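# Move bottle M9 from refrigerator bin to bench

## Task

Find the bottle marked M9 among the four in the refrigerator's bin, lift it out and set it upright on the bench, keep the remaining three upright inside the refrigerator, then close the refrigerator door. If no bottle carries the M9 marking, take none out, close the door, and press the CALL key on the operator panel until it latches down. A call made in error is permanent, so press it only when sure.

## Robot and tools

ROBOT. Two arms, left_arm and right_arm, each standing on its own carriage. The carriages, left_rail and right_rail, share one floor track. left_rail is always the one on the +y side, and the names say nothing about which side of an image an arm appears on. Each arm base sits at x = 0, y = its carriage's position_m, z = 0.04 m, and faces +x. left_arm's fingers can fold: a part held near the palm may slip or be over-squeezed, and a fingertip pushed into a surface folds easily, so grip with the outer quarter of the pads. right_arm's fingers are rigid.

FRAME. One world frame fixed to the table, in metres: z = 0 is the table top and +z is up, +x is the direction the arms face, +y is to their left. The track runs along y at x = 0 (y = 0 at its centre); the table edge is at x = 0.17. Gripper axes: fingers point along its +z, open and close along its y; a block projects about 10 cm toward its +x. end_effector_position is the point between the closed pads.

execute_actions. Argument actions: a list holding one action (empty list = no action, returns images). An action may have rows, steps, until, and rail commands. rows: 1 to 15 rows, each applied for one control step of 1/30 s. Every row is a single list of 18 numbers, each in [-1, 1], covering both arms: left_arm's 9 first, then right_arm's 9. Per arm: 6 joint offsets in order shoulder pan, shoulder lift, elbow, wrist 1, wrist 2, wrist 3, then gripper position, force_limit, speed. Joint offsets are scaled (1.0 = 1.481 rad for pan and lift, 2.222 rad for the other four) and measured from the Joint targets shown when the call starts, not from the previous row; sending the same offset again moves further. Zeros hold an arm where its targets are. Gripper position is absolute: +1 fully open (140 mm), about -0.8 pads touch, -1 closes until blocked. force_limit (-1 to +1) sets squeeze, from about 14 N to 58 N at slow close; speed (-1 to +1) sets closing rate, about 30 to 250 mm/s, and faster closes grip harder. To leave a gripper unchanged, repeat its last three numbers. steps: 1 to 450, default 15; after the last row the arm keeps heading to that row's target. until: ends the action early on rail conditions such as {"left_rail": {"position_status": ["!=", "moving"]}} or {"all": {"status": "ended"}}; numbers need a comparison (=, !=, <, <=, >, >=). Rail commands: {"left_rail": {"position_m": y}} is an absolute place on the track in metres (left_rail -0.8 to 1.5, right_rail -1.5 to 0.8); speed_m_s 0.01 to 1; acceleration_factor 0.1 to 1; {"stop": true} brakes. Keep carriages at least 0.78 m apart. Let a carriage arrive before aiming its gripper at a scene point. cameras: names to show, ["all"], or [].

move. target: one 18-number row or a list of up to 15, same layout and scaling, all offsets counted from the same current Joint targets. Joints follow a joint-space path, so the gripper curves and nothing is avoided. speed: rad/s for the joint with furthest to go, 0.01 to 3.14, default 0.5; one value or one per target. blend: corner radius in rad for lists, 0 = stop at each. stop_force: 4 to 120 N, ends an arm's path on contact; use it with slow speeds when touching, leave it out when moving away from a contact. zero (default true) rezeroes force before the move. blocking=false returns early; then call wait or stop before new rows or moves. The result adds a move: line (done, off_target, moving, held, fault; limits=held if a check withheld steps).

wait: seconds 0 to 10. stop: brakes a running move (not rails). zoom_image: camera and region [x0, y0, x1, y1] in pixels, at most 504 by 504, from the newest images. zero_wrist_force: arm. finished_scene: scene 1, ends everything.

CAMERAS. cam_high, cam_low, cam_bench_left, cam_bench_mid, cam_bench_right (896x504 each, fixed) and cam_left_wrist, cam_right_wrist (on the hands).

RESULTS. Joint positions and Joint velocities: per arm, rail (m) then the six joints (rad). Joint targets: same order, the commanded angles that offsets build on. end_effector_position (m), end_effector_quat_wxyz, velocities. Tool commands. object_status: 0 moving, 1 blocked while opening, 2 blocked while closing (a grip), 3 reached target or pads met. position_measured in counts: 3 open, about 75 = 100 mm, 139 = 60 mm, 200 = 20 mm, 230 closed. Wrist force and torque in the gripper's own axes. Joint torques, Motor temperatures. Rail fields: position_m, position_status (moving, done, contact_stop, time_out, stopped, stopped_with_arm, stopped_for_other_arm, stopped_for_other_carriage), position_answer (taken, not_taken). Lines such as "joint command not followed" or "joint sent to its limit" mean a check altered commands.

AVOID. Dropping or toppling anything; anything ending off the table, on the track or the metal strip fails the job. Never let the arms or grippers press on each other. Contact torque limits: pan and lift 290 N m, elbow 132, wrists 47.5; about 150 N outside force stops an arm for 10 s. Keep targets off firm contacts, approach slowly, avoid long outstretched holds that heat motors (85 °C brakes the arm), and don't twist stiff things or hold heavy parts off centre.

Each tool is called after "Request:" in YAML: its name, and indented under it one key for each argument.

## Session

Request:
execute_actions:
  actions: []

Scene clock: 0.00 s.
left_arm: end_effector_position=(+0.3563, +1.3613, +0.5790) position_measured=3 object_status=3 end_effector_quat_wxyz=(+0.000, +0.000, +1.000, +0.000) | right_arm: end_effector_position=(+0.3563, -1.2300, +0.5790) position_measured=3 object_status=3 end_effector_quat_wxyz=(+0.000, +0.000, +1.000, +0.000)
Joint positions: left_arm=[1.283 -0.281 -2.157 1.821 -1.235 -1.571 -0.281] | right_arm=[-1.309 -0.28 -2.157 1.821 -1.235 -1.571 -0.28]
Joint velocities: within noise
Joint torques (N m): no reading
Motor temperatures (°C): left_arm=[42 36 31 40 40 47] | right_arm=[40 45 31 39 41 32]
Wrist force (N): no reading
Wrist torque (N m): no reading
Wrist force, peak (N): no reading
Joint targets: left_arm=[1.283 -0.281 -2.157 1.821 -1.235 -1.571 -0.281] | right_arm=[-1.309 -0.280 -2.157 1.821 -1.235 -1.571 -0.280]
Tool commands: left_gripper/position=+1.0 left_gripper/force_limit=+1.0 left_gripper/speed=+1.0 right_gripper/position=+1.0 right_gripper/force_limit=+1.0 right_gripper/speed=+1.0
left_rail: position_m=1.283 position_status=done
right_rail: position_m=-1.309 position_status=done

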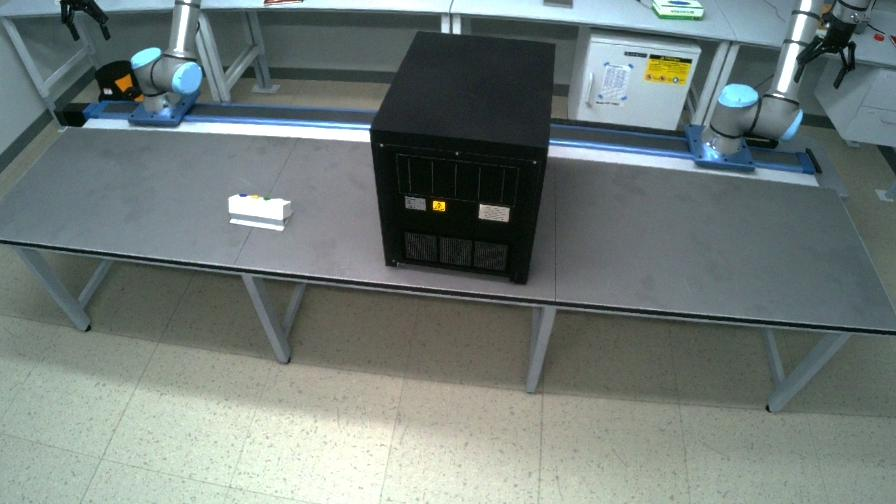

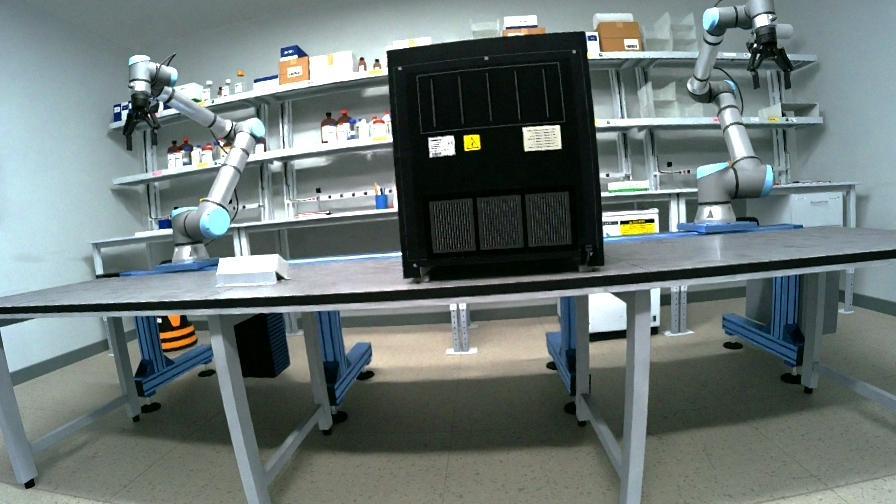

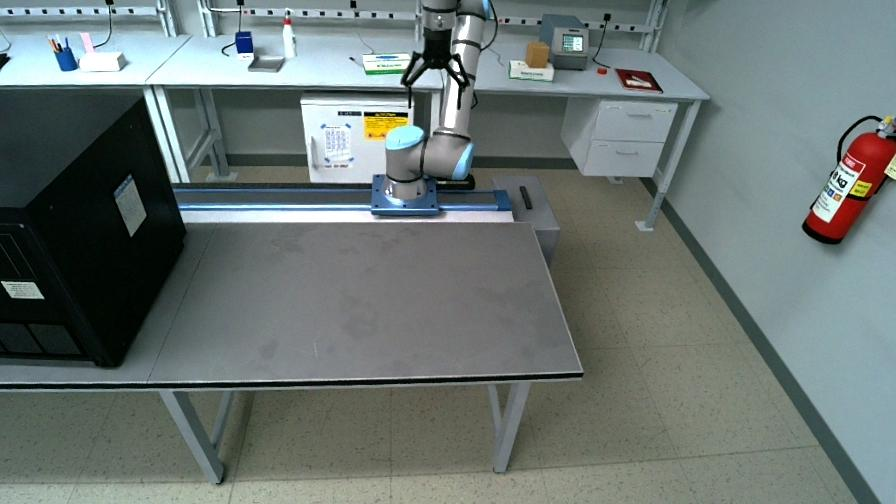

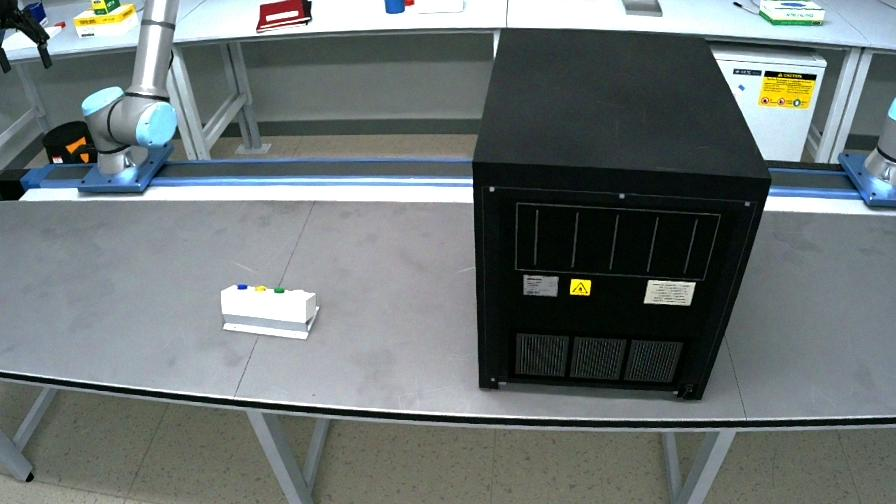

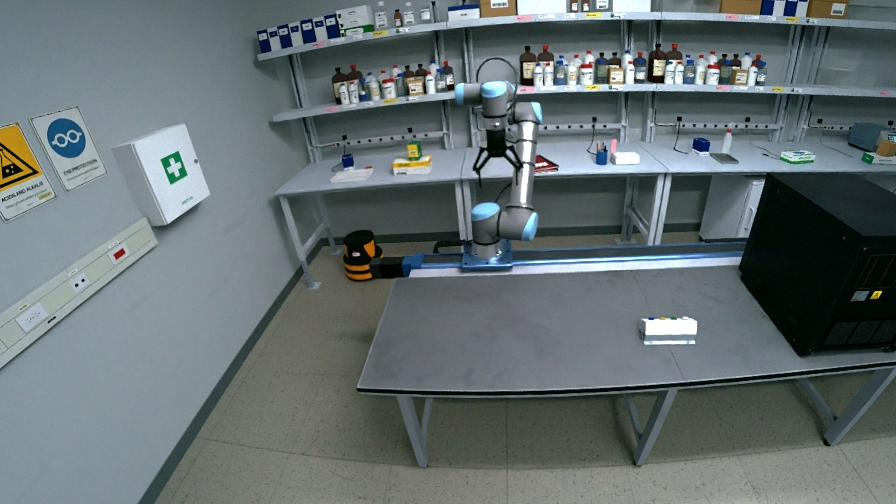

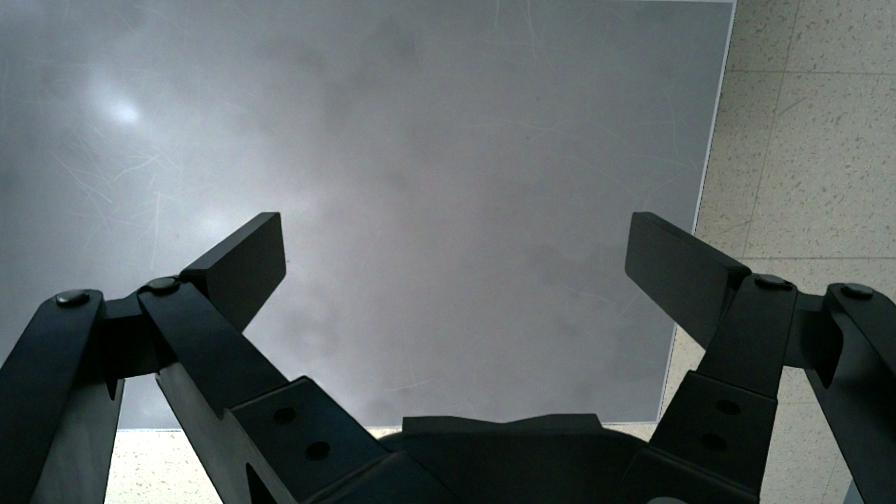

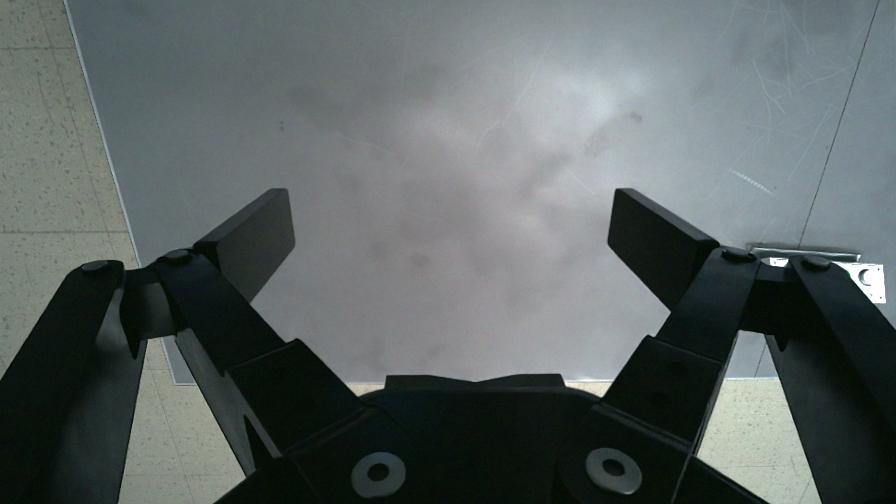

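Request:
move:
  target: [-0.937, 0.458, -0.186, 0.305, 0.148, 0.076, 1, 1, 1, 0, 0, 0, 0, 0, 0, 1, 1, 1]
  speed: 1.2
  cameras: []

Request:
move:
  target: [-0.6246, 0.3057, -0.124, 0.2034, 0.0987, 0.0506, 1, 1, 1, 0, 0, 0, 0, 0, 0, 1, 1, 1]
  speed: 1.2
  cameras: ["cam_left_wrist"]

Request:
execute_actions:
  actions:
    - {"left_rail": {"position_m": 0.95}, "steps": 120, "until": {"left_rail": {"position_status": ["!=", "moving"]}}}
  cameras: ["all"]

Scene clock: 158.17 s.
left_arm: end_effector_position=(+0.2404, +0.8209, +0.5848) position_measured=3 object_status=3 end_effector_quat_wxyz=(-0.169, +0.670, +0.574, +0.440) | right_arm: end_effector_position=(+0.3563, -1.2300, +0.5790) position_measured=3 object_status=3 end_effector_quat_wxyz=(+0.000, +0.000, +1.000, +0.000)
Joint positions: left_arm=[1.283 -1.668 -1.479 1.408 -0.557 -1.242 -0.112] | right_arm=[-1.309 -0.28 -2.157 1.821 -1.235 -1.571 -0.28]
Joint torques (N m): left_arm=[-17 -44.59 -60.28 2.71 4.42 2.54] | right_arm=[0.09 3.45 -47.47 -4.78 0.26 0.06]
Wrist force (N): left_arm=[1.0 -0.3 0.3] | right_arm=[0.0 0.1 -0.1]
Wrist torque (N m): left_arm=[0.20 -0.51 0.10] | right_arm=[0.02 0.00 0.00]
Wrist force, peak (N): left_arm=[-1.2 -3.5 -3.7] | right_arm=[0.2 0.6 -0.4]
Joint targets: left_arm=[1.283 -1.668 -1.478 1.408 -0.557 -1.242 -0.112] | right_arm=[-1.309 -0.280 -2.157 1.821 -1.235 -1.571 -0.280]
left_rail: position_m=1.283 position_status=done
right_rail: position_m=-1.309 position_status=done
move: done
No camera images: "cameras" was empty.

Scene clock: 159.83 s.
left_arm: end_effector_position=(-0.3247, +0.6724, +0.5643) position_measured=3 object_status=3 end_effector_quat_wxyz=(-0.001, +0.707, +0.000, +0.707) | right_arm: end_effector_position=(+0.3563, -1.2300, +0.5790) position_measured=3 object_status=3 end_effector_quat_wxyz=(+0.000, +0.000, +1.000, +0.000)
Joint positions: left_arm=[1.283 -2.593 -1.026 1.132 -0.106 -1.023 0.001] | right_arm=[-1.309 -0.28 -2.157 1.821 -1.235 -1.571 -0.28]
Joint torques (N m): left_arm=[-12.43 -76.01 -58.59 6.54 3.68 2.46] | right_arm=[0.23 1.9 -47.83 -5.09 0.14 -0.24]
Wrist force (N): left_arm=[1.8 0.1 1.3] | right_arm=[0.1 0.1 -0.1]
Wrist torque (N m): left_arm=[0.15 -0.81 0.23] | right_arm=[0.02 -0.02 0.00]
Wrist force, peak (N): left_arm=[0.1 -2.5 -5.1] | right_arm=[0.1 0.4 -0.5]
Joint targets: left_arm=[1.283 -2.594 -1.026 1.132 -0.105 -1.023 0.001] | right_arm=[-1.309 -0.280 -2.157 1.821 -1.235 -1.571 -0.280]
left_rail: position_m=1.283 position_status=done
right_rail: position_m=-1.309 position_status=done
move: done
camera_calibration:
cam_left_wrist: T_world_to_cam=[[-0.0304821, -0.999511, -0.0070337, 0.670969], [-0.324908, 0.016563, -0.945601, 0.412846], [0.945254, -0.0265386, -0.325254, 0.691813], [0, 0, 0, 1]] pos_world=[-0.499349, 0.682163, 0.620121]
Images, in order (width x height): cam_left_wrist 896x504.

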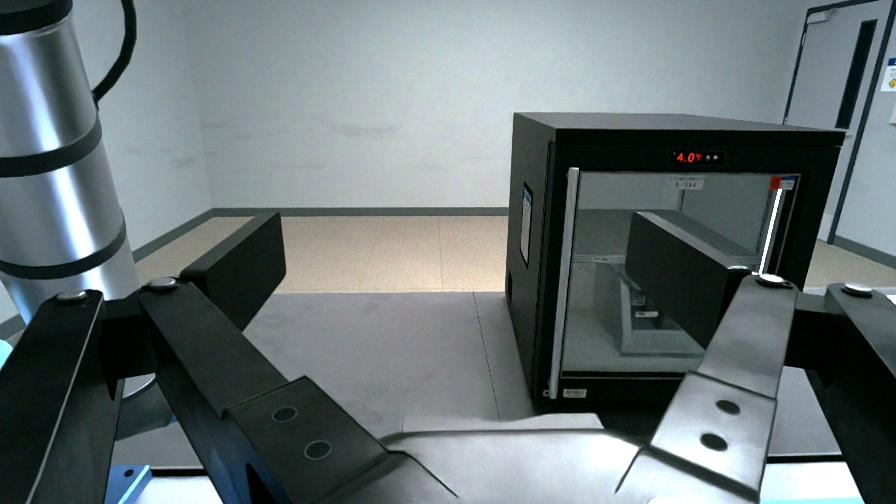

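Scene clock: 161.33 s.
left_arm: end_effector_position=(-0.3250, +0.3398, +0.5642) position_measured=3 object_status=3 end_effector_quat_wxyz=(+0.000, +0.707, -0.001, +0.707) | right_arm: end_effector_position=(+0.3563, -1.2300, +0.5790) position_measured=3 object_status=3 end_effector_quat_wxyz=(+0.000, +0.000, +1.000, +0.000)
Joint positions: left_arm=[0.95 -2.594 -1.025 1.132 -0.105 -1.023 0.001] | right_arm=[-1.309 -0.28 -2.157 1.821 -1.235 -1.571 -0.28]
Joint torques (N m): left_arm=[-5.12 -94.02 -49.82 4.29 1.27 2.33] | right_arm=[-0.46 3.99 -47.46 -4.77 0.07 0]
Wrist force (N): left_arm=[1.4 0.4 1.2] | right_arm=[-0.1 0.1 -0.2]
Wrist torque (N m): left_arm=[0.22 -0.73 0.24] | right_arm=[0.03 0.02 0.00]
Wrist force, peak (N): left_arm=[1.9 2.1 1.1] | right_arm=[0.3 0.2 -0.5]
Joint targets: left_arm=[0.950 -2.594 -1.026 1.132 -0.105 -1.023 0.001] | right_arm=[-1.309 -0.280 -2.157 1.821 -1.235 -1.571 -0.280]
Tool commands: left_gripper/position=+1.0 left_gripper/force_limit=+1.0 left_gripper/speed=+1.0 right_gripper/position=+1.0 right_gripper/force_limit=+1.0 right_gripper/speed=+1.0
left_rail: position_m=0.950 position_status=done
right_rail: position_m=-1.309 position_status=done
camera_calibration:
cam_left_wrist: T_world_to_cam=[[-0.0309877, -0.999493, -0.00728645, 0.338423], [-0.324677, 0.0169602, -0.945673, 0.418278], [0.945317, -0.0269385, -0.325038, 0.683306], [0, 0, 0, 1]] pos_world=[-0.499649, 0.349564, 0.62012]

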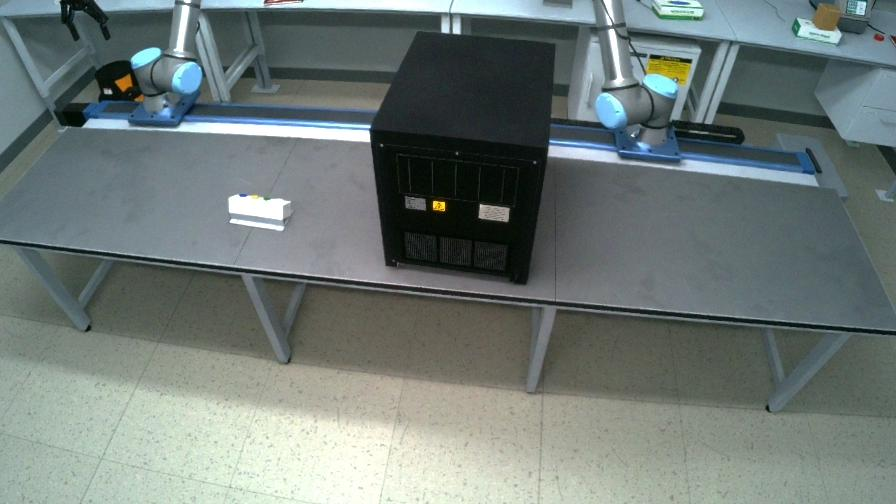

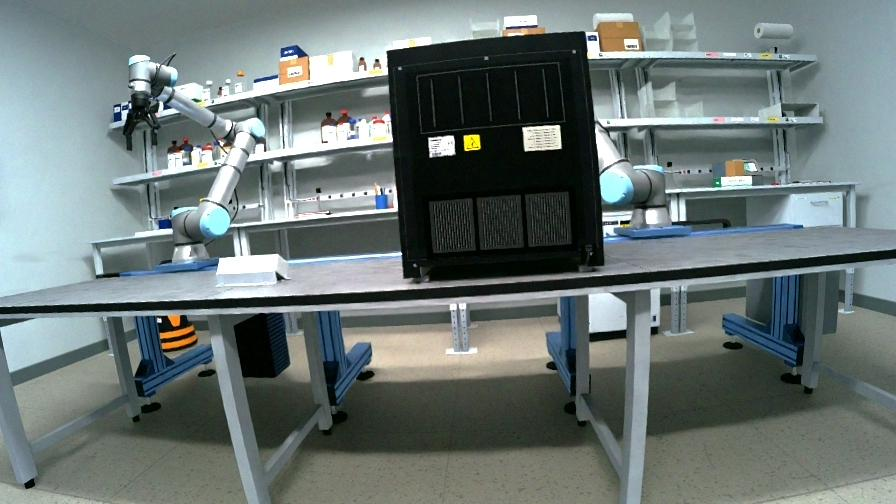

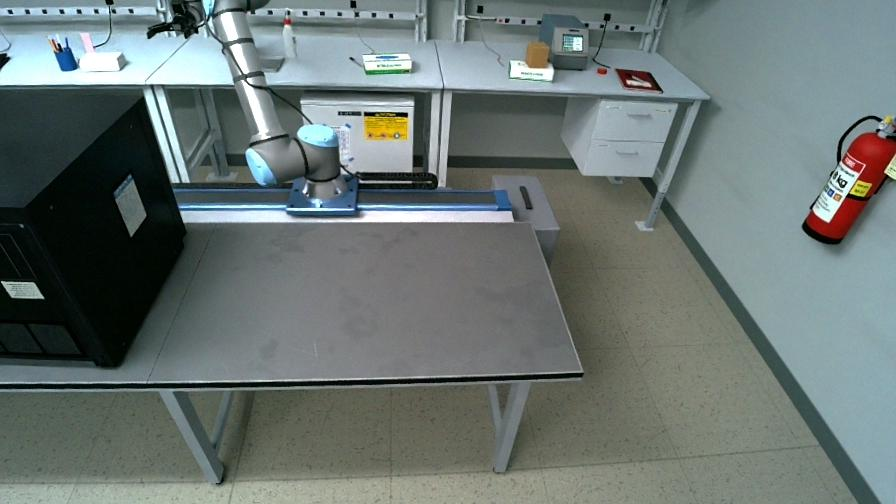

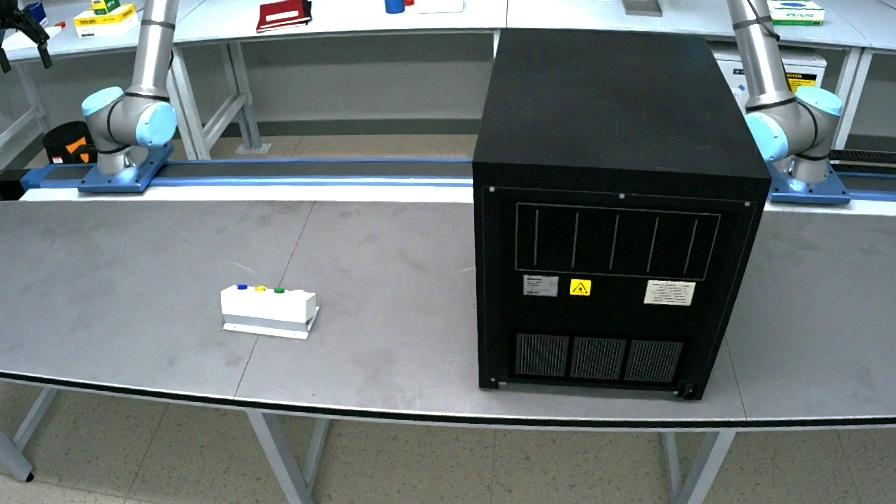

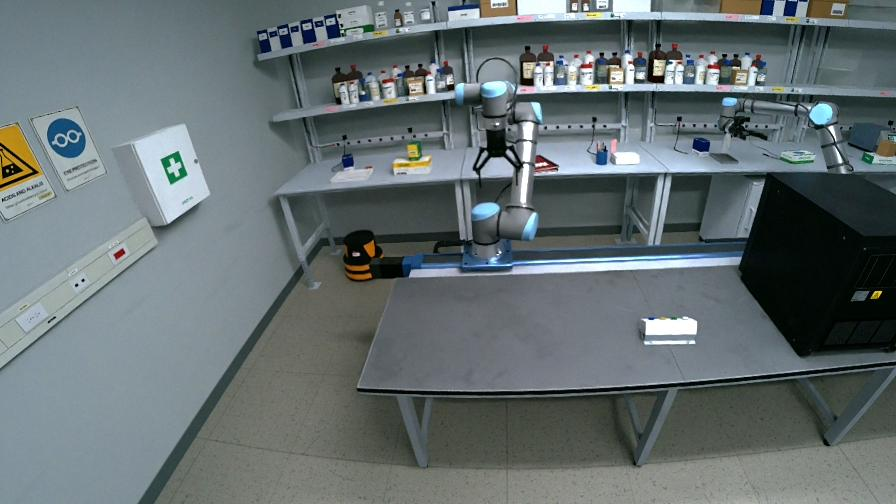

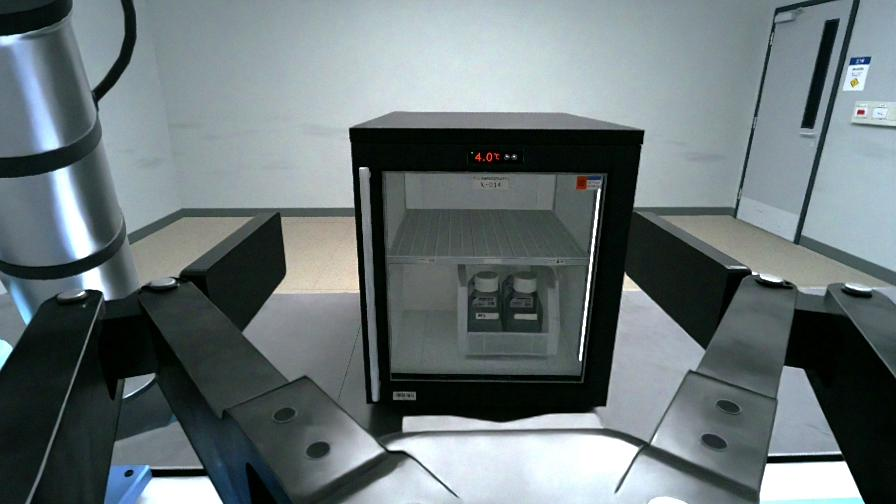

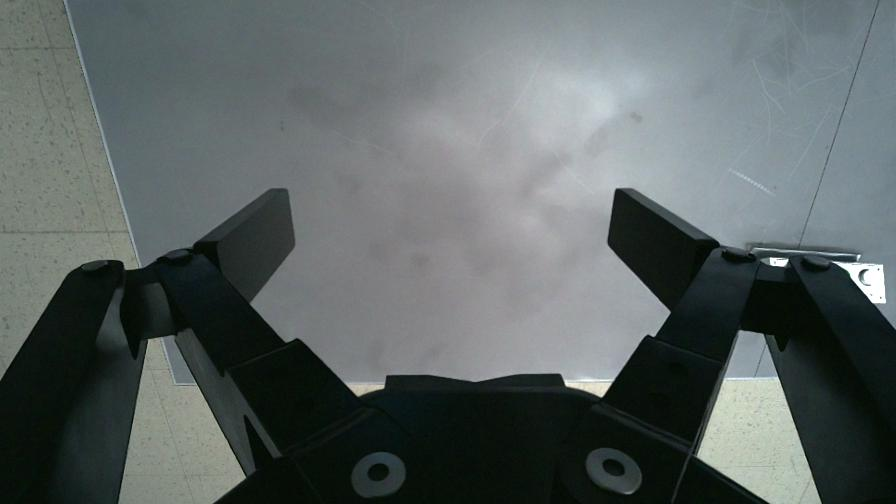

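Request:
zoom_image:
  camera: "cam_left_wrist"
  region: [440, 250, 580, 370]

Request:
zoom_image:
  camera: "cam_left_wrist"
  region: [340, 100, 660, 430]

Scaled by 3.600 from the camera's 896x504 image, which has a finer 1280x720 frame.

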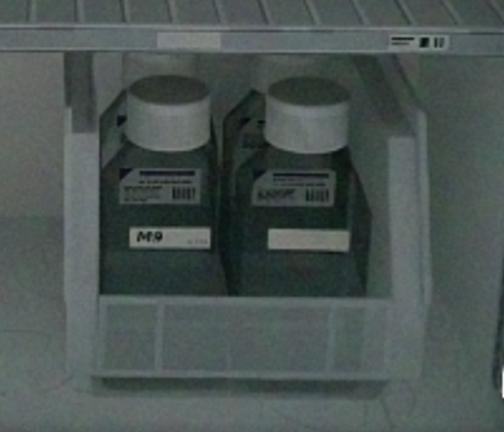

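Scaled by 1.527 from the camera's 896x504 image, which has a finer 1280x720 frame.

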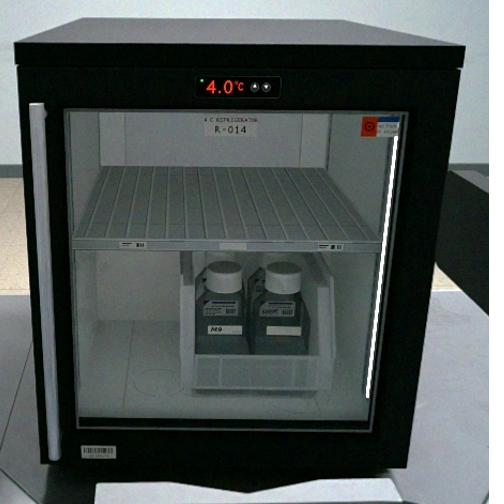

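Request:
zoom_image:
  camera: "cam_left_wrist"
  region: [340, 110, 420, 210]

Request:
zoom_image:
  camera: "cam_left_wrist"
  region: [340, 330, 420, 420]

Request:
zoom_image:
  camera: "cam_left_wrist"
  region: [560, 110, 660, 210]

Request:
zoom_image:
  camera: "cam_left_wrist"
  region: [560, 330, 660, 430]

Scaled by 5.040 from the camera's 896x504 image, which has a finer 1280x720 frame.

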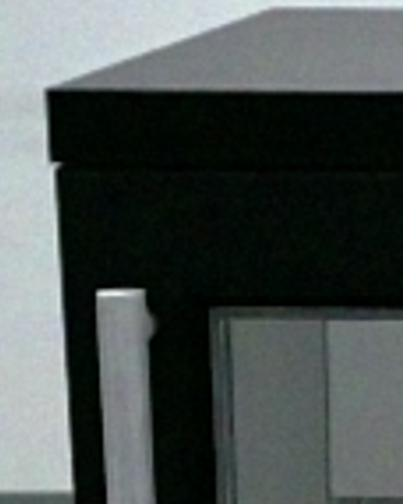

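Scaled by 5.600 from the camera's 896x504 image, which has a finer 1280x720 frame.

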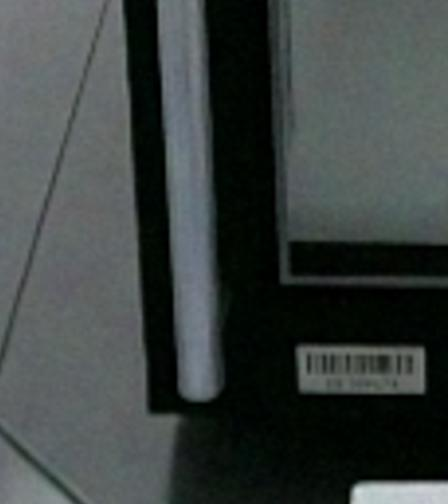

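Scaled by 5.040 from the camera's 896x504 image, which has a finer 1280x720 frame.

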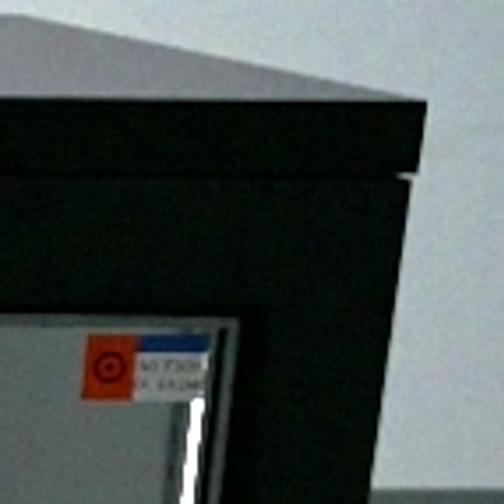

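Scaled by 5.040 from the camera's 896x504 image, which has a finer 1280x720 frame.

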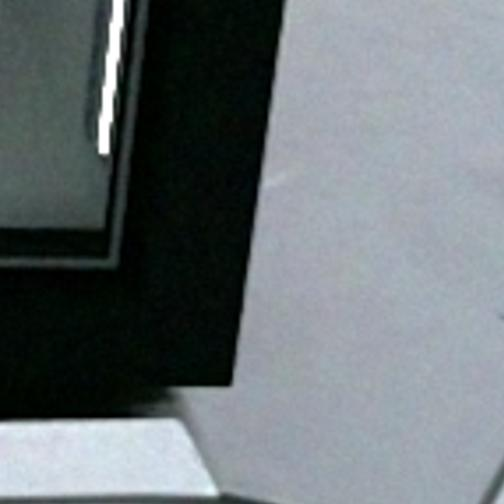

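Request:
move:
  target: [0.1406, -0.2657, 0.453, -0.2764, 0.0936, -0.0005, 1, 1, 1, 0, 0, 0, 0, 0, 0, 1, 1, 1]
  speed: 1.0
  cameras: ["cam_left_wrist"]

Scene clock: 327.00 s.
left_arm: end_effector_position=(+0.0798, +0.4647, +0.3299) position_measured=3 object_status=3 end_effector_quat_wxyz=(+0.000, +0.707, +0.000, +0.707) | right_arm: end_effector_position=(+0.3563, -1.2300, +0.5790) position_measured=3 object_status=3 end_effector_quat_wxyz=(+0.000, +0.000, +1.000, +0.000)
Joint positions: left_arm=[0.95 -2.386 -1.419 2.138 -0.719 -0.815 0] | right_arm=[-1.309 -0.28 -2.157 1.821 -1.235 -1.571 -0.28]
Joint torques (N m): left_arm=[14.03 -51.84 -19.96 -0.22 3.49 -2.41] | right_arm=[0.83 2.12 -47.82 -4.45 0.15 -0.07]
Wrist force (N): left_arm=[2.0 -0.6 1.1] | right_arm=[0.0 0.2 -0.3]
Wrist torque (N m): left_arm=[0.07 -0.89 0.44] | right_arm=[0.05 -0.01 0.00]
Wrist force, peak (N): left_arm=[0.4 -1.4 4.5] | right_arm=[0.2 0.3 -0.6]
Joint targets: left_arm=[0.950 -2.385 -1.419 2.139 -0.720 -0.815 0.000] | right_arm=[-1.309 -0.280 -2.157 1.821 -1.235 -1.571 -0.280]
left_rail: position_m=0.950 position_status=done
right_rail: position_m=-1.309 position_status=done
move: done
camera_calibration:
cam_left_wrist: T_world_to_cam=[[-0.0306849, -0.999514, -0.00545656, 0.473526], [-0.325639, 0.015158, -0.945373, 0.326794], [0.944996, -0.0272318, -0.325946, 0.228254], [0, 0, 0, 1]] pos_world=[-0.0947521, 0.474558, 0.385924]
Images, in order (width x height): cam_left_wrist 896x504.

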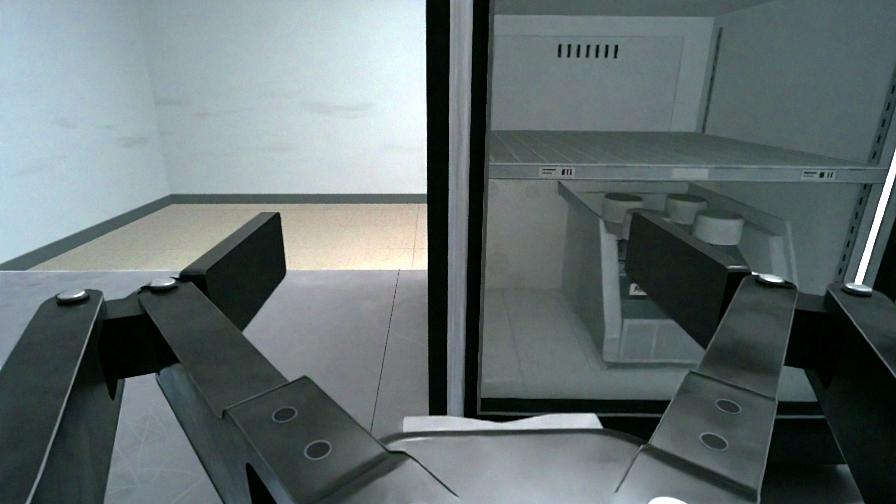

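Request:
zoom_image:
  camera: "cam_left_wrist"
  region: [480, 110, 896, 410]

Request:
zoom_image:
  camera: "cam_left_wrist"
  region: [420, 150, 500, 430]

Scaled by 1.212 from the camera's 896x504 image, which has a finer 1280x720 frame.

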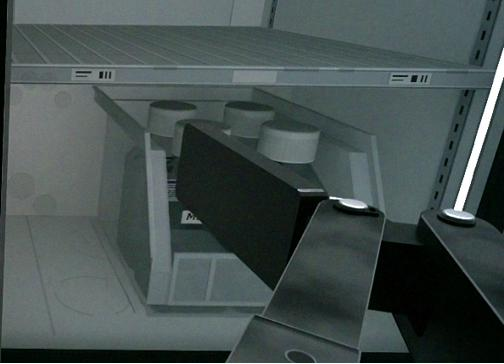

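Scaled by 1.800 from the camera's 896x504 image, which has a finer 1280x720 frame.

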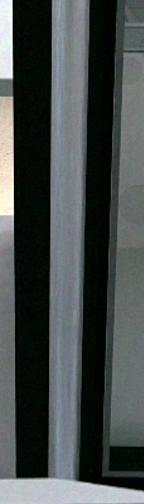

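Request:
move:
  target: [0.1515, -0.0456, 0.0351, -0.0048, 0.1013, 0, -0.08, -0.5, -0.5, 0, 0, 0, 0, 0, 0, 1, 1, 1]
  speed: 0.2
  stop_force: 15
  cameras: ["cam_left_wrist"]

Scene clock: 381.00 s.
left_arm: end_effector_position=(+0.2196, +0.4562, +0.3302) position_measured=139 object_status=3 end_effector_quat_wxyz=(+0.000, +0.707, +0.000, +0.707) | right_arm: end_effector_position=(+0.3563, -1.2300, +0.5790) position_measured=3 object_status=3 end_effector_quat_wxyz=(+0.000, +0.000, +1.000, +0.000)
Joint positions: left_arm=[0.95 -2.161 -1.487 2.217 -0.73 -0.59 0] | right_arm=[-1.309 -0.28 -2.157 1.821 -1.235 -1.571 -0.28]
Joint torques (N m): left_arm=[14.75 -47.13 -22.46 -1.54 3.48 -2.37] | right_arm=[-0.06 3.42 -47.23 -4.57 0.2 0.05]
Wrist force (N): left_arm=[1.9 -0.1 1.5] | right_arm=[-0.1 0.3 -0.3]
Wrist torque (N m): left_arm=[0.19 -0.96 0.42] | right_arm=[0.08 0.01 0.00]
Wrist force, peak (N): left_arm=[2.1 -0.4 2.6] | right_arm=[0.3 0.3 -0.6]
Joint targets: left_arm=[0.950 -2.161 -1.487 2.217 -0.730 -0.590 0.000] | right_arm=[-1.309 -0.280 -2.157 1.821 -1.235 -1.571 -0.280]
left_rail: position_m=0.950 position_status=done
right_rail: position_m=-1.309 position_status=done
move: done
camera_calibration:
cam_left_wrist: T_world_to_cam=[[-0.0313811, -0.999493, -0.00531703, 0.469387], [-0.325746, 0.0152563, -0.945334, 0.372641], [0.944937, -0.0279336, -0.326059, 0.0964818], [0, 0, 0, 1]] pos_world=[0.0449468, 0.466159, 0.386225]
Images, in order (width x height): cam_left_wrist 896x504.

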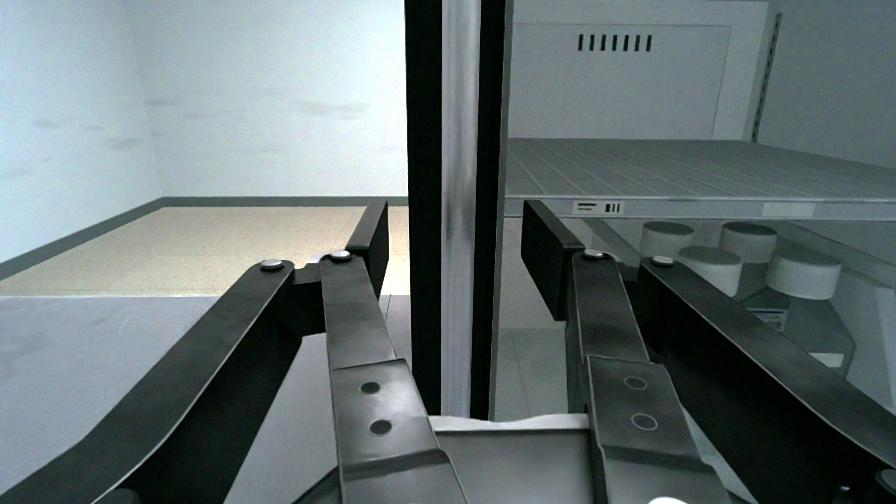

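Request:
move:
  target: [-0.0047, 0.0045, -0.0032, 0.0002, -0.0033, 0, -0.08, -0.5, -0.5, 0, 0, 0, 0, 0, 0, 1, 1, 1]
  speed: 0.1
  cameras: []

Request:
move:
  target: [0, 0, 0, 0, 0, 0, -1, 0.5, -1, 0, 0, 0, 0, 0, 0, 1, 1, 1]
  cameras: ["cam_left_wrist"]

Scene clock: 401.90 s.
left_arm: end_effector_position=(+0.2140, +0.4538, +0.3300) position_measured=139 object_status=3 end_effector_quat_wxyz=(+0.000, +0.707, +0.000, +0.707) | right_arm: end_effector_position=(+0.3563, -1.2300, +0.5790) position_measured=3 object_status=3 end_effector_quat_wxyz=(+0.000, +0.000, +1.000, +0.000)
Joint positions: left_arm=[0.95 -2.168 -1.48 2.21 -0.73 -0.597 0] | right_arm=[-1.309 -0.28 -2.157 1.821 -1.235 -1.571 -0.28]
Joint torques (N m): left_arm=[-11.42 -27.3 -46.76 5.16 -3.65 -2.06] | right_arm=[-0.05 2.79 -47.15 -4.66 0.25 -0.17]
Wrist force (N): left_arm=[2.0 -0.3 1.3] | right_arm=[-0.2 0.0 -0.2]
Wrist torque (N m): left_arm=[0.15 -1.00 0.42] | right_arm=[0.00 0.04 0.00]
Wrist force, peak (N): left_arm=[2.4 -0.1 1.6] | right_arm=[0.4 -0.4 -0.5]
Joint targets: left_arm=[0.950 -2.168 -1.480 2.210 -0.730 -0.597 0.000] | right_arm=[-1.309 -0.280 -2.157 1.821 -1.235 -1.571 -0.280]
left_rail: position_m=0.950 position_status=done
right_rail: position_m=-1.309 position_status=done
move: done
No camera images: "cameras" was empty.

Scene clock: 403.97 s.
left_arm: end_effector_position=(+0.2137, +0.4537, +0.3300) position_measured=214 object_status=0 end_effector_quat_wxyz=(+0.000, +0.707, +0.000, +0.707) | right_arm: end_effector_position=(+0.3563, -1.2300, +0.5790) position_measured=3 object_status=3 end_effector_quat_wxyz=(+0.000, +0.000, +1.000, +0.000)
Joint positions: left_arm=[0.95 -2.168 -1.48 2.21 -0.73 -0.597 0] | right_arm=[-1.309 -0.28 -2.157 1.821 -1.235 -1.571 -0.28]
Joint torques (N m): left_arm=[-14.94 -30.32 -45.83 -3.03 18.51 -2.13] | right_arm=[-1.29 2.63 -47.19 -4.59 0.12 -0.18]
Wrist force (N): left_arm=[4.6 -40.0 -14.4] | right_arm=[0.0 -0.1 -0.2]
Wrist torque (N m): left_arm=[1.52 -0.83 0.41] | right_arm=[-0.03 0.01 0.00]
Wrist force, peak (N): left_arm=[4.6 -40.0 -14.4] | right_arm=[-0.3 0.3 -0.4]
Joint targets: left_arm=[0.950 -2.168 -1.480 2.210 -0.730 -0.597 0.000] | right_arm=[-1.309 -0.280 -2.157 1.821 -1.235 -1.571 -0.280]
left_rail: position_m=0.950 position_status=done
right_rail: position_m=-1.309 position_status=done
move: done
camera_calibration:
cam_left_wrist: T_world_to_cam=[[-0.0308778, -0.999509, -0.00539042, 0.46672], [-0.325756, 0.0151618, -0.945332, 0.370644], [0.944949, -0.0274338, -0.326065, 0.101597], [0, 0, 0, 1]] pos_world=[0.0391473, 0.463658, 0.386025]
Images, in order (width x height): cam_left_wrist 896x504.

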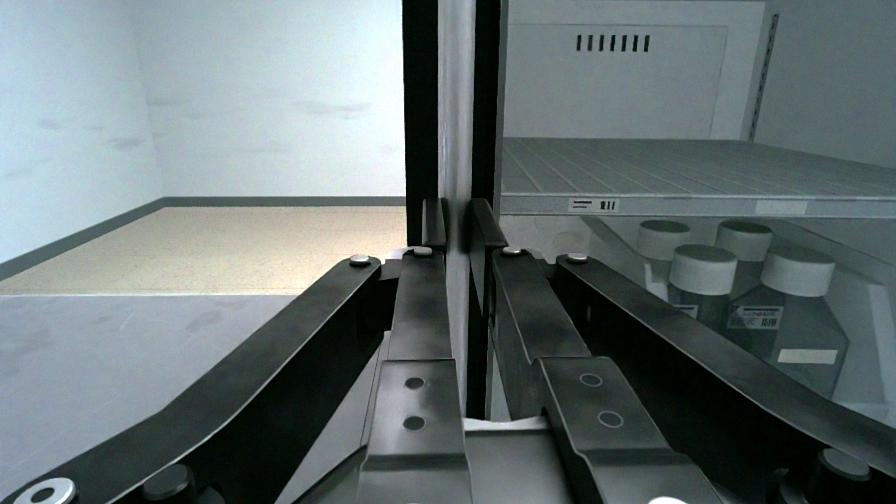

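Request:
wait:
  seconds: 0.3
  cameras: []

Scene clock: 409.73 s.
left_arm: end_effector_position=(+0.2137, +0.4537, +0.3300) position_measured=214 object_status=2 end_effector_quat_wxyz=(+0.000, +0.707, +0.000, +0.707) | right_arm: end_effector_position=(+0.3563, -1.2300, +0.5790) position_measured=3 object_status=3 end_effector_quat_wxyz=(+0.000, +0.000, +1.000, +0.000)
Joint positions: left_arm=[0.95 -2.168 -1.48 2.21 -0.73 -0.597 0] | right_arm=[-1.309 -0.28 -2.157 1.821 -1.235 -1.571 -0.28]
Joint torques (N m): left_arm=[-13.21 -28.35 -45.24 -4.31 19.31 -2.4] | right_arm=[-3.8 -0.08 -47.15 -4.49 0.71 -0.07]
Wrist force (N): left_arm=[5.3 -41.4 -14.7] | right_arm=[0.2 0.0 -0.1]
Wrist torque (N m): left_arm=[1.57 -0.86 0.41] | right_arm=[0.01 -0.05 0.00]
Wrist force, peak (N): left_arm=[5.1 -41.7 -14.9] | right_arm=[0.5 0.2 -0.4]
Joint targets: left_arm=[0.950 -2.168 -1.480 2.210 -0.730 -0.597 0.000] | right_arm=[-1.309 -0.280 -2.157 1.821 -1.235 -1.571 -0.280]
Tool commands: left_gripper/position=-1.0 left_gripper/force_limit=+0.5 left_gripper/speed=-1.0 right_gripper/position=+1.0 right_gripper/force_limit=+1.0 right_gripper/speed=+1.0
left_rail: position_m=0.950 position_status=done
right_rail: position_m=-1.309 position_status=done
wait: 0.30 s; at rest from the start
No camera images: "cameras" was empty.

Request:
move:
  target: [-0.00158, -0.00211, 0.00159, -0.00018, -0.00105, 0, -1, 0.5, -1, 0, 0, 0, 0, 0, 0, 1, 1, 1]
  speed: 0.05
  cameras: []

Scene clock: 428.67 s.
left_arm: end_effector_position=(+0.2137, +0.4554, +0.3300) position_measured=214 object_status=2 end_effector_quat_wxyz=(+0.000, +0.707, +0.000, +0.707) | right_arm: end_effector_position=(+0.3563, -1.2300, +0.5790) position_measured=3 object_status=3 end_effector_quat_wxyz=(+0.000, +0.000, +1.000, +0.000)
Joint positions: left_arm=[0.95 -2.17 -1.483 2.213 -0.73 -0.599 0] | right_arm=[-1.309 -0.28 -2.157 1.821 -1.235 -1.571 -0.28]
Joint torques (N m): left_arm=[-11.8 -50.71 -17.86 0.35 -8.05 -2.17] | right_arm=[-2.81 3.04 -47.66 -4.15 0.69 -0.03]
Wrist force (N): left_arm=[-0.7 9.9 2.5] | right_arm=[0.1 0.4 -0.1]
Wrist torque (N m): left_arm=[-0.16 -0.99 0.42] | right_arm=[0.09 -0.02 -0.01]
Wrist force, peak (N): left_arm=[5.1 -42.0 -14.9] | right_arm=[-0.1 0.7 0.3]
Joint targets: left_arm=[0.950 -2.170 -1.483 2.213 -0.730 -0.599 0.000] | right_arm=[-1.309 -0.280 -2.157 1.821 -1.235 -1.571 -0.280]
left_rail: position_m=0.950 position_status=done
right_rail: position_m=-1.309 position_status=done
move: done
No camera images: "cameras" was empty.

Request:
move:
  target: [-0.03775, 0.01765, -0.01346, 0.0017, -0.02526, 0, -1, 0.5, -1, 0, 0, 0, 0, 0, 0, 1, 1, 1]
  speed: 0.06
  stop_force: 70
  cameras: ["cam_left_wrist"]

Scene clock: 470.20 s.
left_arm: end_effector_position=(+0.1757, +0.4498, +0.3300) position_measured=233 object_status=3 end_effector_quat_wxyz=(+0.000, +0.707, +0.000, +0.707) | right_arm: end_effector_position=(+0.3563, -1.2300, +0.5790) position_measured=3 object_status=3 end_effector_quat_wxyz=(+0.000, +0.000, +1.000, +0.000)
Joint positions: left_arm=[0.95 -2.226 -1.457 2.183 -0.726 -0.655 0] | right_arm=[-1.309 -0.28 -2.157 1.821 -1.235 -1.571 -0.28]
Joint torques (N m): left_arm=[-13.44 -30.64 -46.82 5.23 -3.68 -2.03] | right_arm=[-1.12 1.97 -46.44 -4.47 0.35 -0.06]
Wrist force (N): left_arm=[0.7 1.1 1.1] | right_arm=[0.1 0.0 -0.4]
Wrist torque (N m): left_arm=[0.46 -0.70 0.39] | right_arm=[0.01 -0.02 -0.01]
Wrist force, peak (N): left_arm=[1.6 17.9 -6.8] | right_arm=[-0.1 0.1 -0.7]
Joint targets: left_arm=[0.950 -2.226 -1.457 2.183 -0.726 -0.655 0.000] | right_arm=[-1.309 -0.280 -2.157 1.821 -1.235 -1.571 -0.280]
left_rail: position_m=0.950 position_status=done
right_rail: position_m=-1.309 position_status=done
move: done
camera_calibration:
cam_left_wrist: T_world_to_cam=[[-0.0308438, -0.99951, -0.00529278, 0.461611], [-0.32576, 0.0150585, -0.945332, 0.358372], [0.944949, -0.0274334, -0.326065, 0.137398], [0, 0, 0, 1]] pos_world=[0.00114732, 0.459758, 0.386025]
Images, in order (width x height): cam_left_wrist 896x504.

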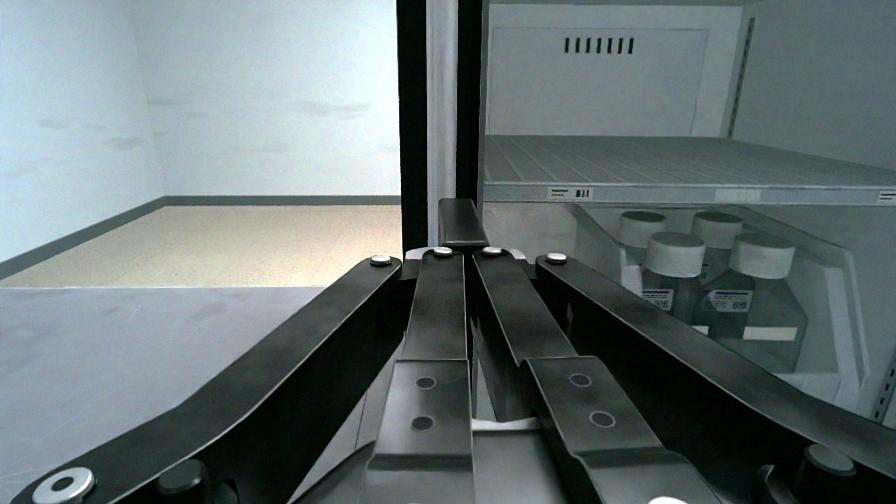

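Request:
zoom_image:
  camera: "cam_left_wrist"
  region: [390, 130, 510, 260]

Scaled by 3.877 from the camera's 896x504 image, which has a finer 1280x720 frame.

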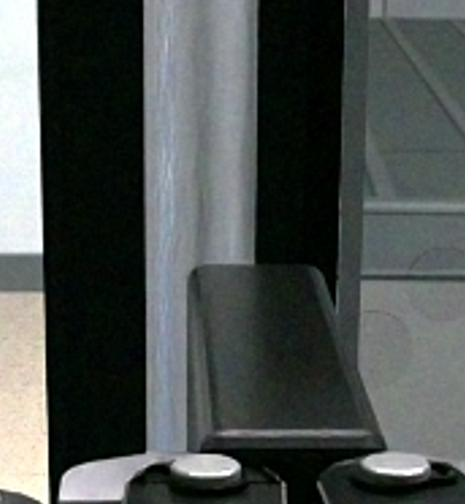

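Request:
move:
  target: [0.05246, -0.01992, 0.01527, -0.00199, 0.03487, 0, -0.08, 0, 0.2, 0, 0, 0, 0, 0, 0, 1, 1, 1]
  speed: 0.06
  stop_force: 12
  cameras: ["cam_left_wrist"]

Scene clock: 504.80 s.
left_arm: end_effector_position=(+0.2258, +0.4551, +0.3299) position_measured=139 object_status=3 end_effector_quat_wxyz=(+0.000, +0.707, +0.000, +0.707) | right_arm: end_effector_position=(+0.3563, -1.2300, +0.5790) position_measured=3 object_status=3 end_effector_quat_wxyz=(+0.000, +0.000, +1.000, +0.000)
Joint positions: left_arm=[0.95 -2.149 -1.486 2.217 -0.731 -0.578 0] | right_arm=[-1.309 -0.28 -2.157 1.821 -1.235 -1.571 -0.28]
Joint torques (N m): left_arm=[14.05 -46.55 -22.6 -1.67 3.52 -1.94] | right_arm=[1.38 -0.1 -47.7 -4.24 0.11 0.17]
Wrist force (N): left_arm=[0.9 1.7 1.3] | right_arm=[0.2 -0.1 -0.1]
Wrist torque (N m): left_arm=[0.59 -0.72 0.42] | right_arm=[-0.01 -0.04 -0.01]
Wrist force, peak (N): left_arm=[1.3 1.7 1.6] | right_arm=[0.7 0.1 -0.4]
Joint targets: left_arm=[0.950 -2.149 -1.486 2.217 -0.731 -0.578 0.000] | right_arm=[-1.309 -0.280 -2.157 1.821 -1.235 -1.571 -0.280]
left_rail: position_m=0.950 position_status=done
right_rail: position_m=-1.309 position_status=done
move: done
camera_calibration:
cam_left_wrist: T_world_to_cam=[[-0.030528, -0.99952, -0.0052971, 0.46834], [-0.325769, 0.0149597, -0.945331, 0.374533], [0.944957, -0.0271334, -0.326069, 0.0901216], [0, 0, 0, 1]] pos_world=[0.0511476, 0.464957, 0.385925]
Images, in order (width x height): cam_left_wrist 896x504.

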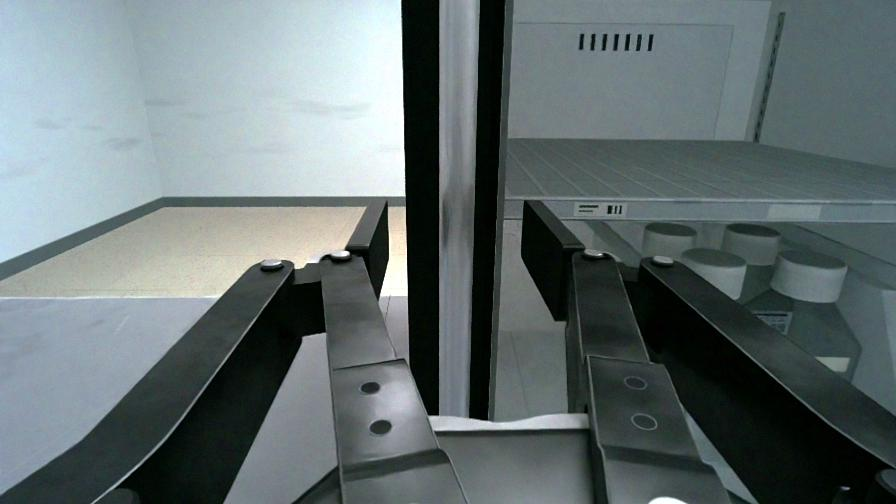

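Request:
zoom_image:
  camera: "cam_left_wrist"
  region: [390, 130, 510, 260]

Scaled by 3.877 from the camera's 896x504 image, which has a finer 1280x720 frame.

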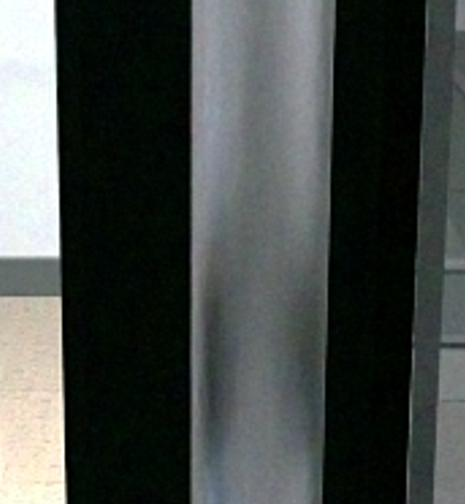

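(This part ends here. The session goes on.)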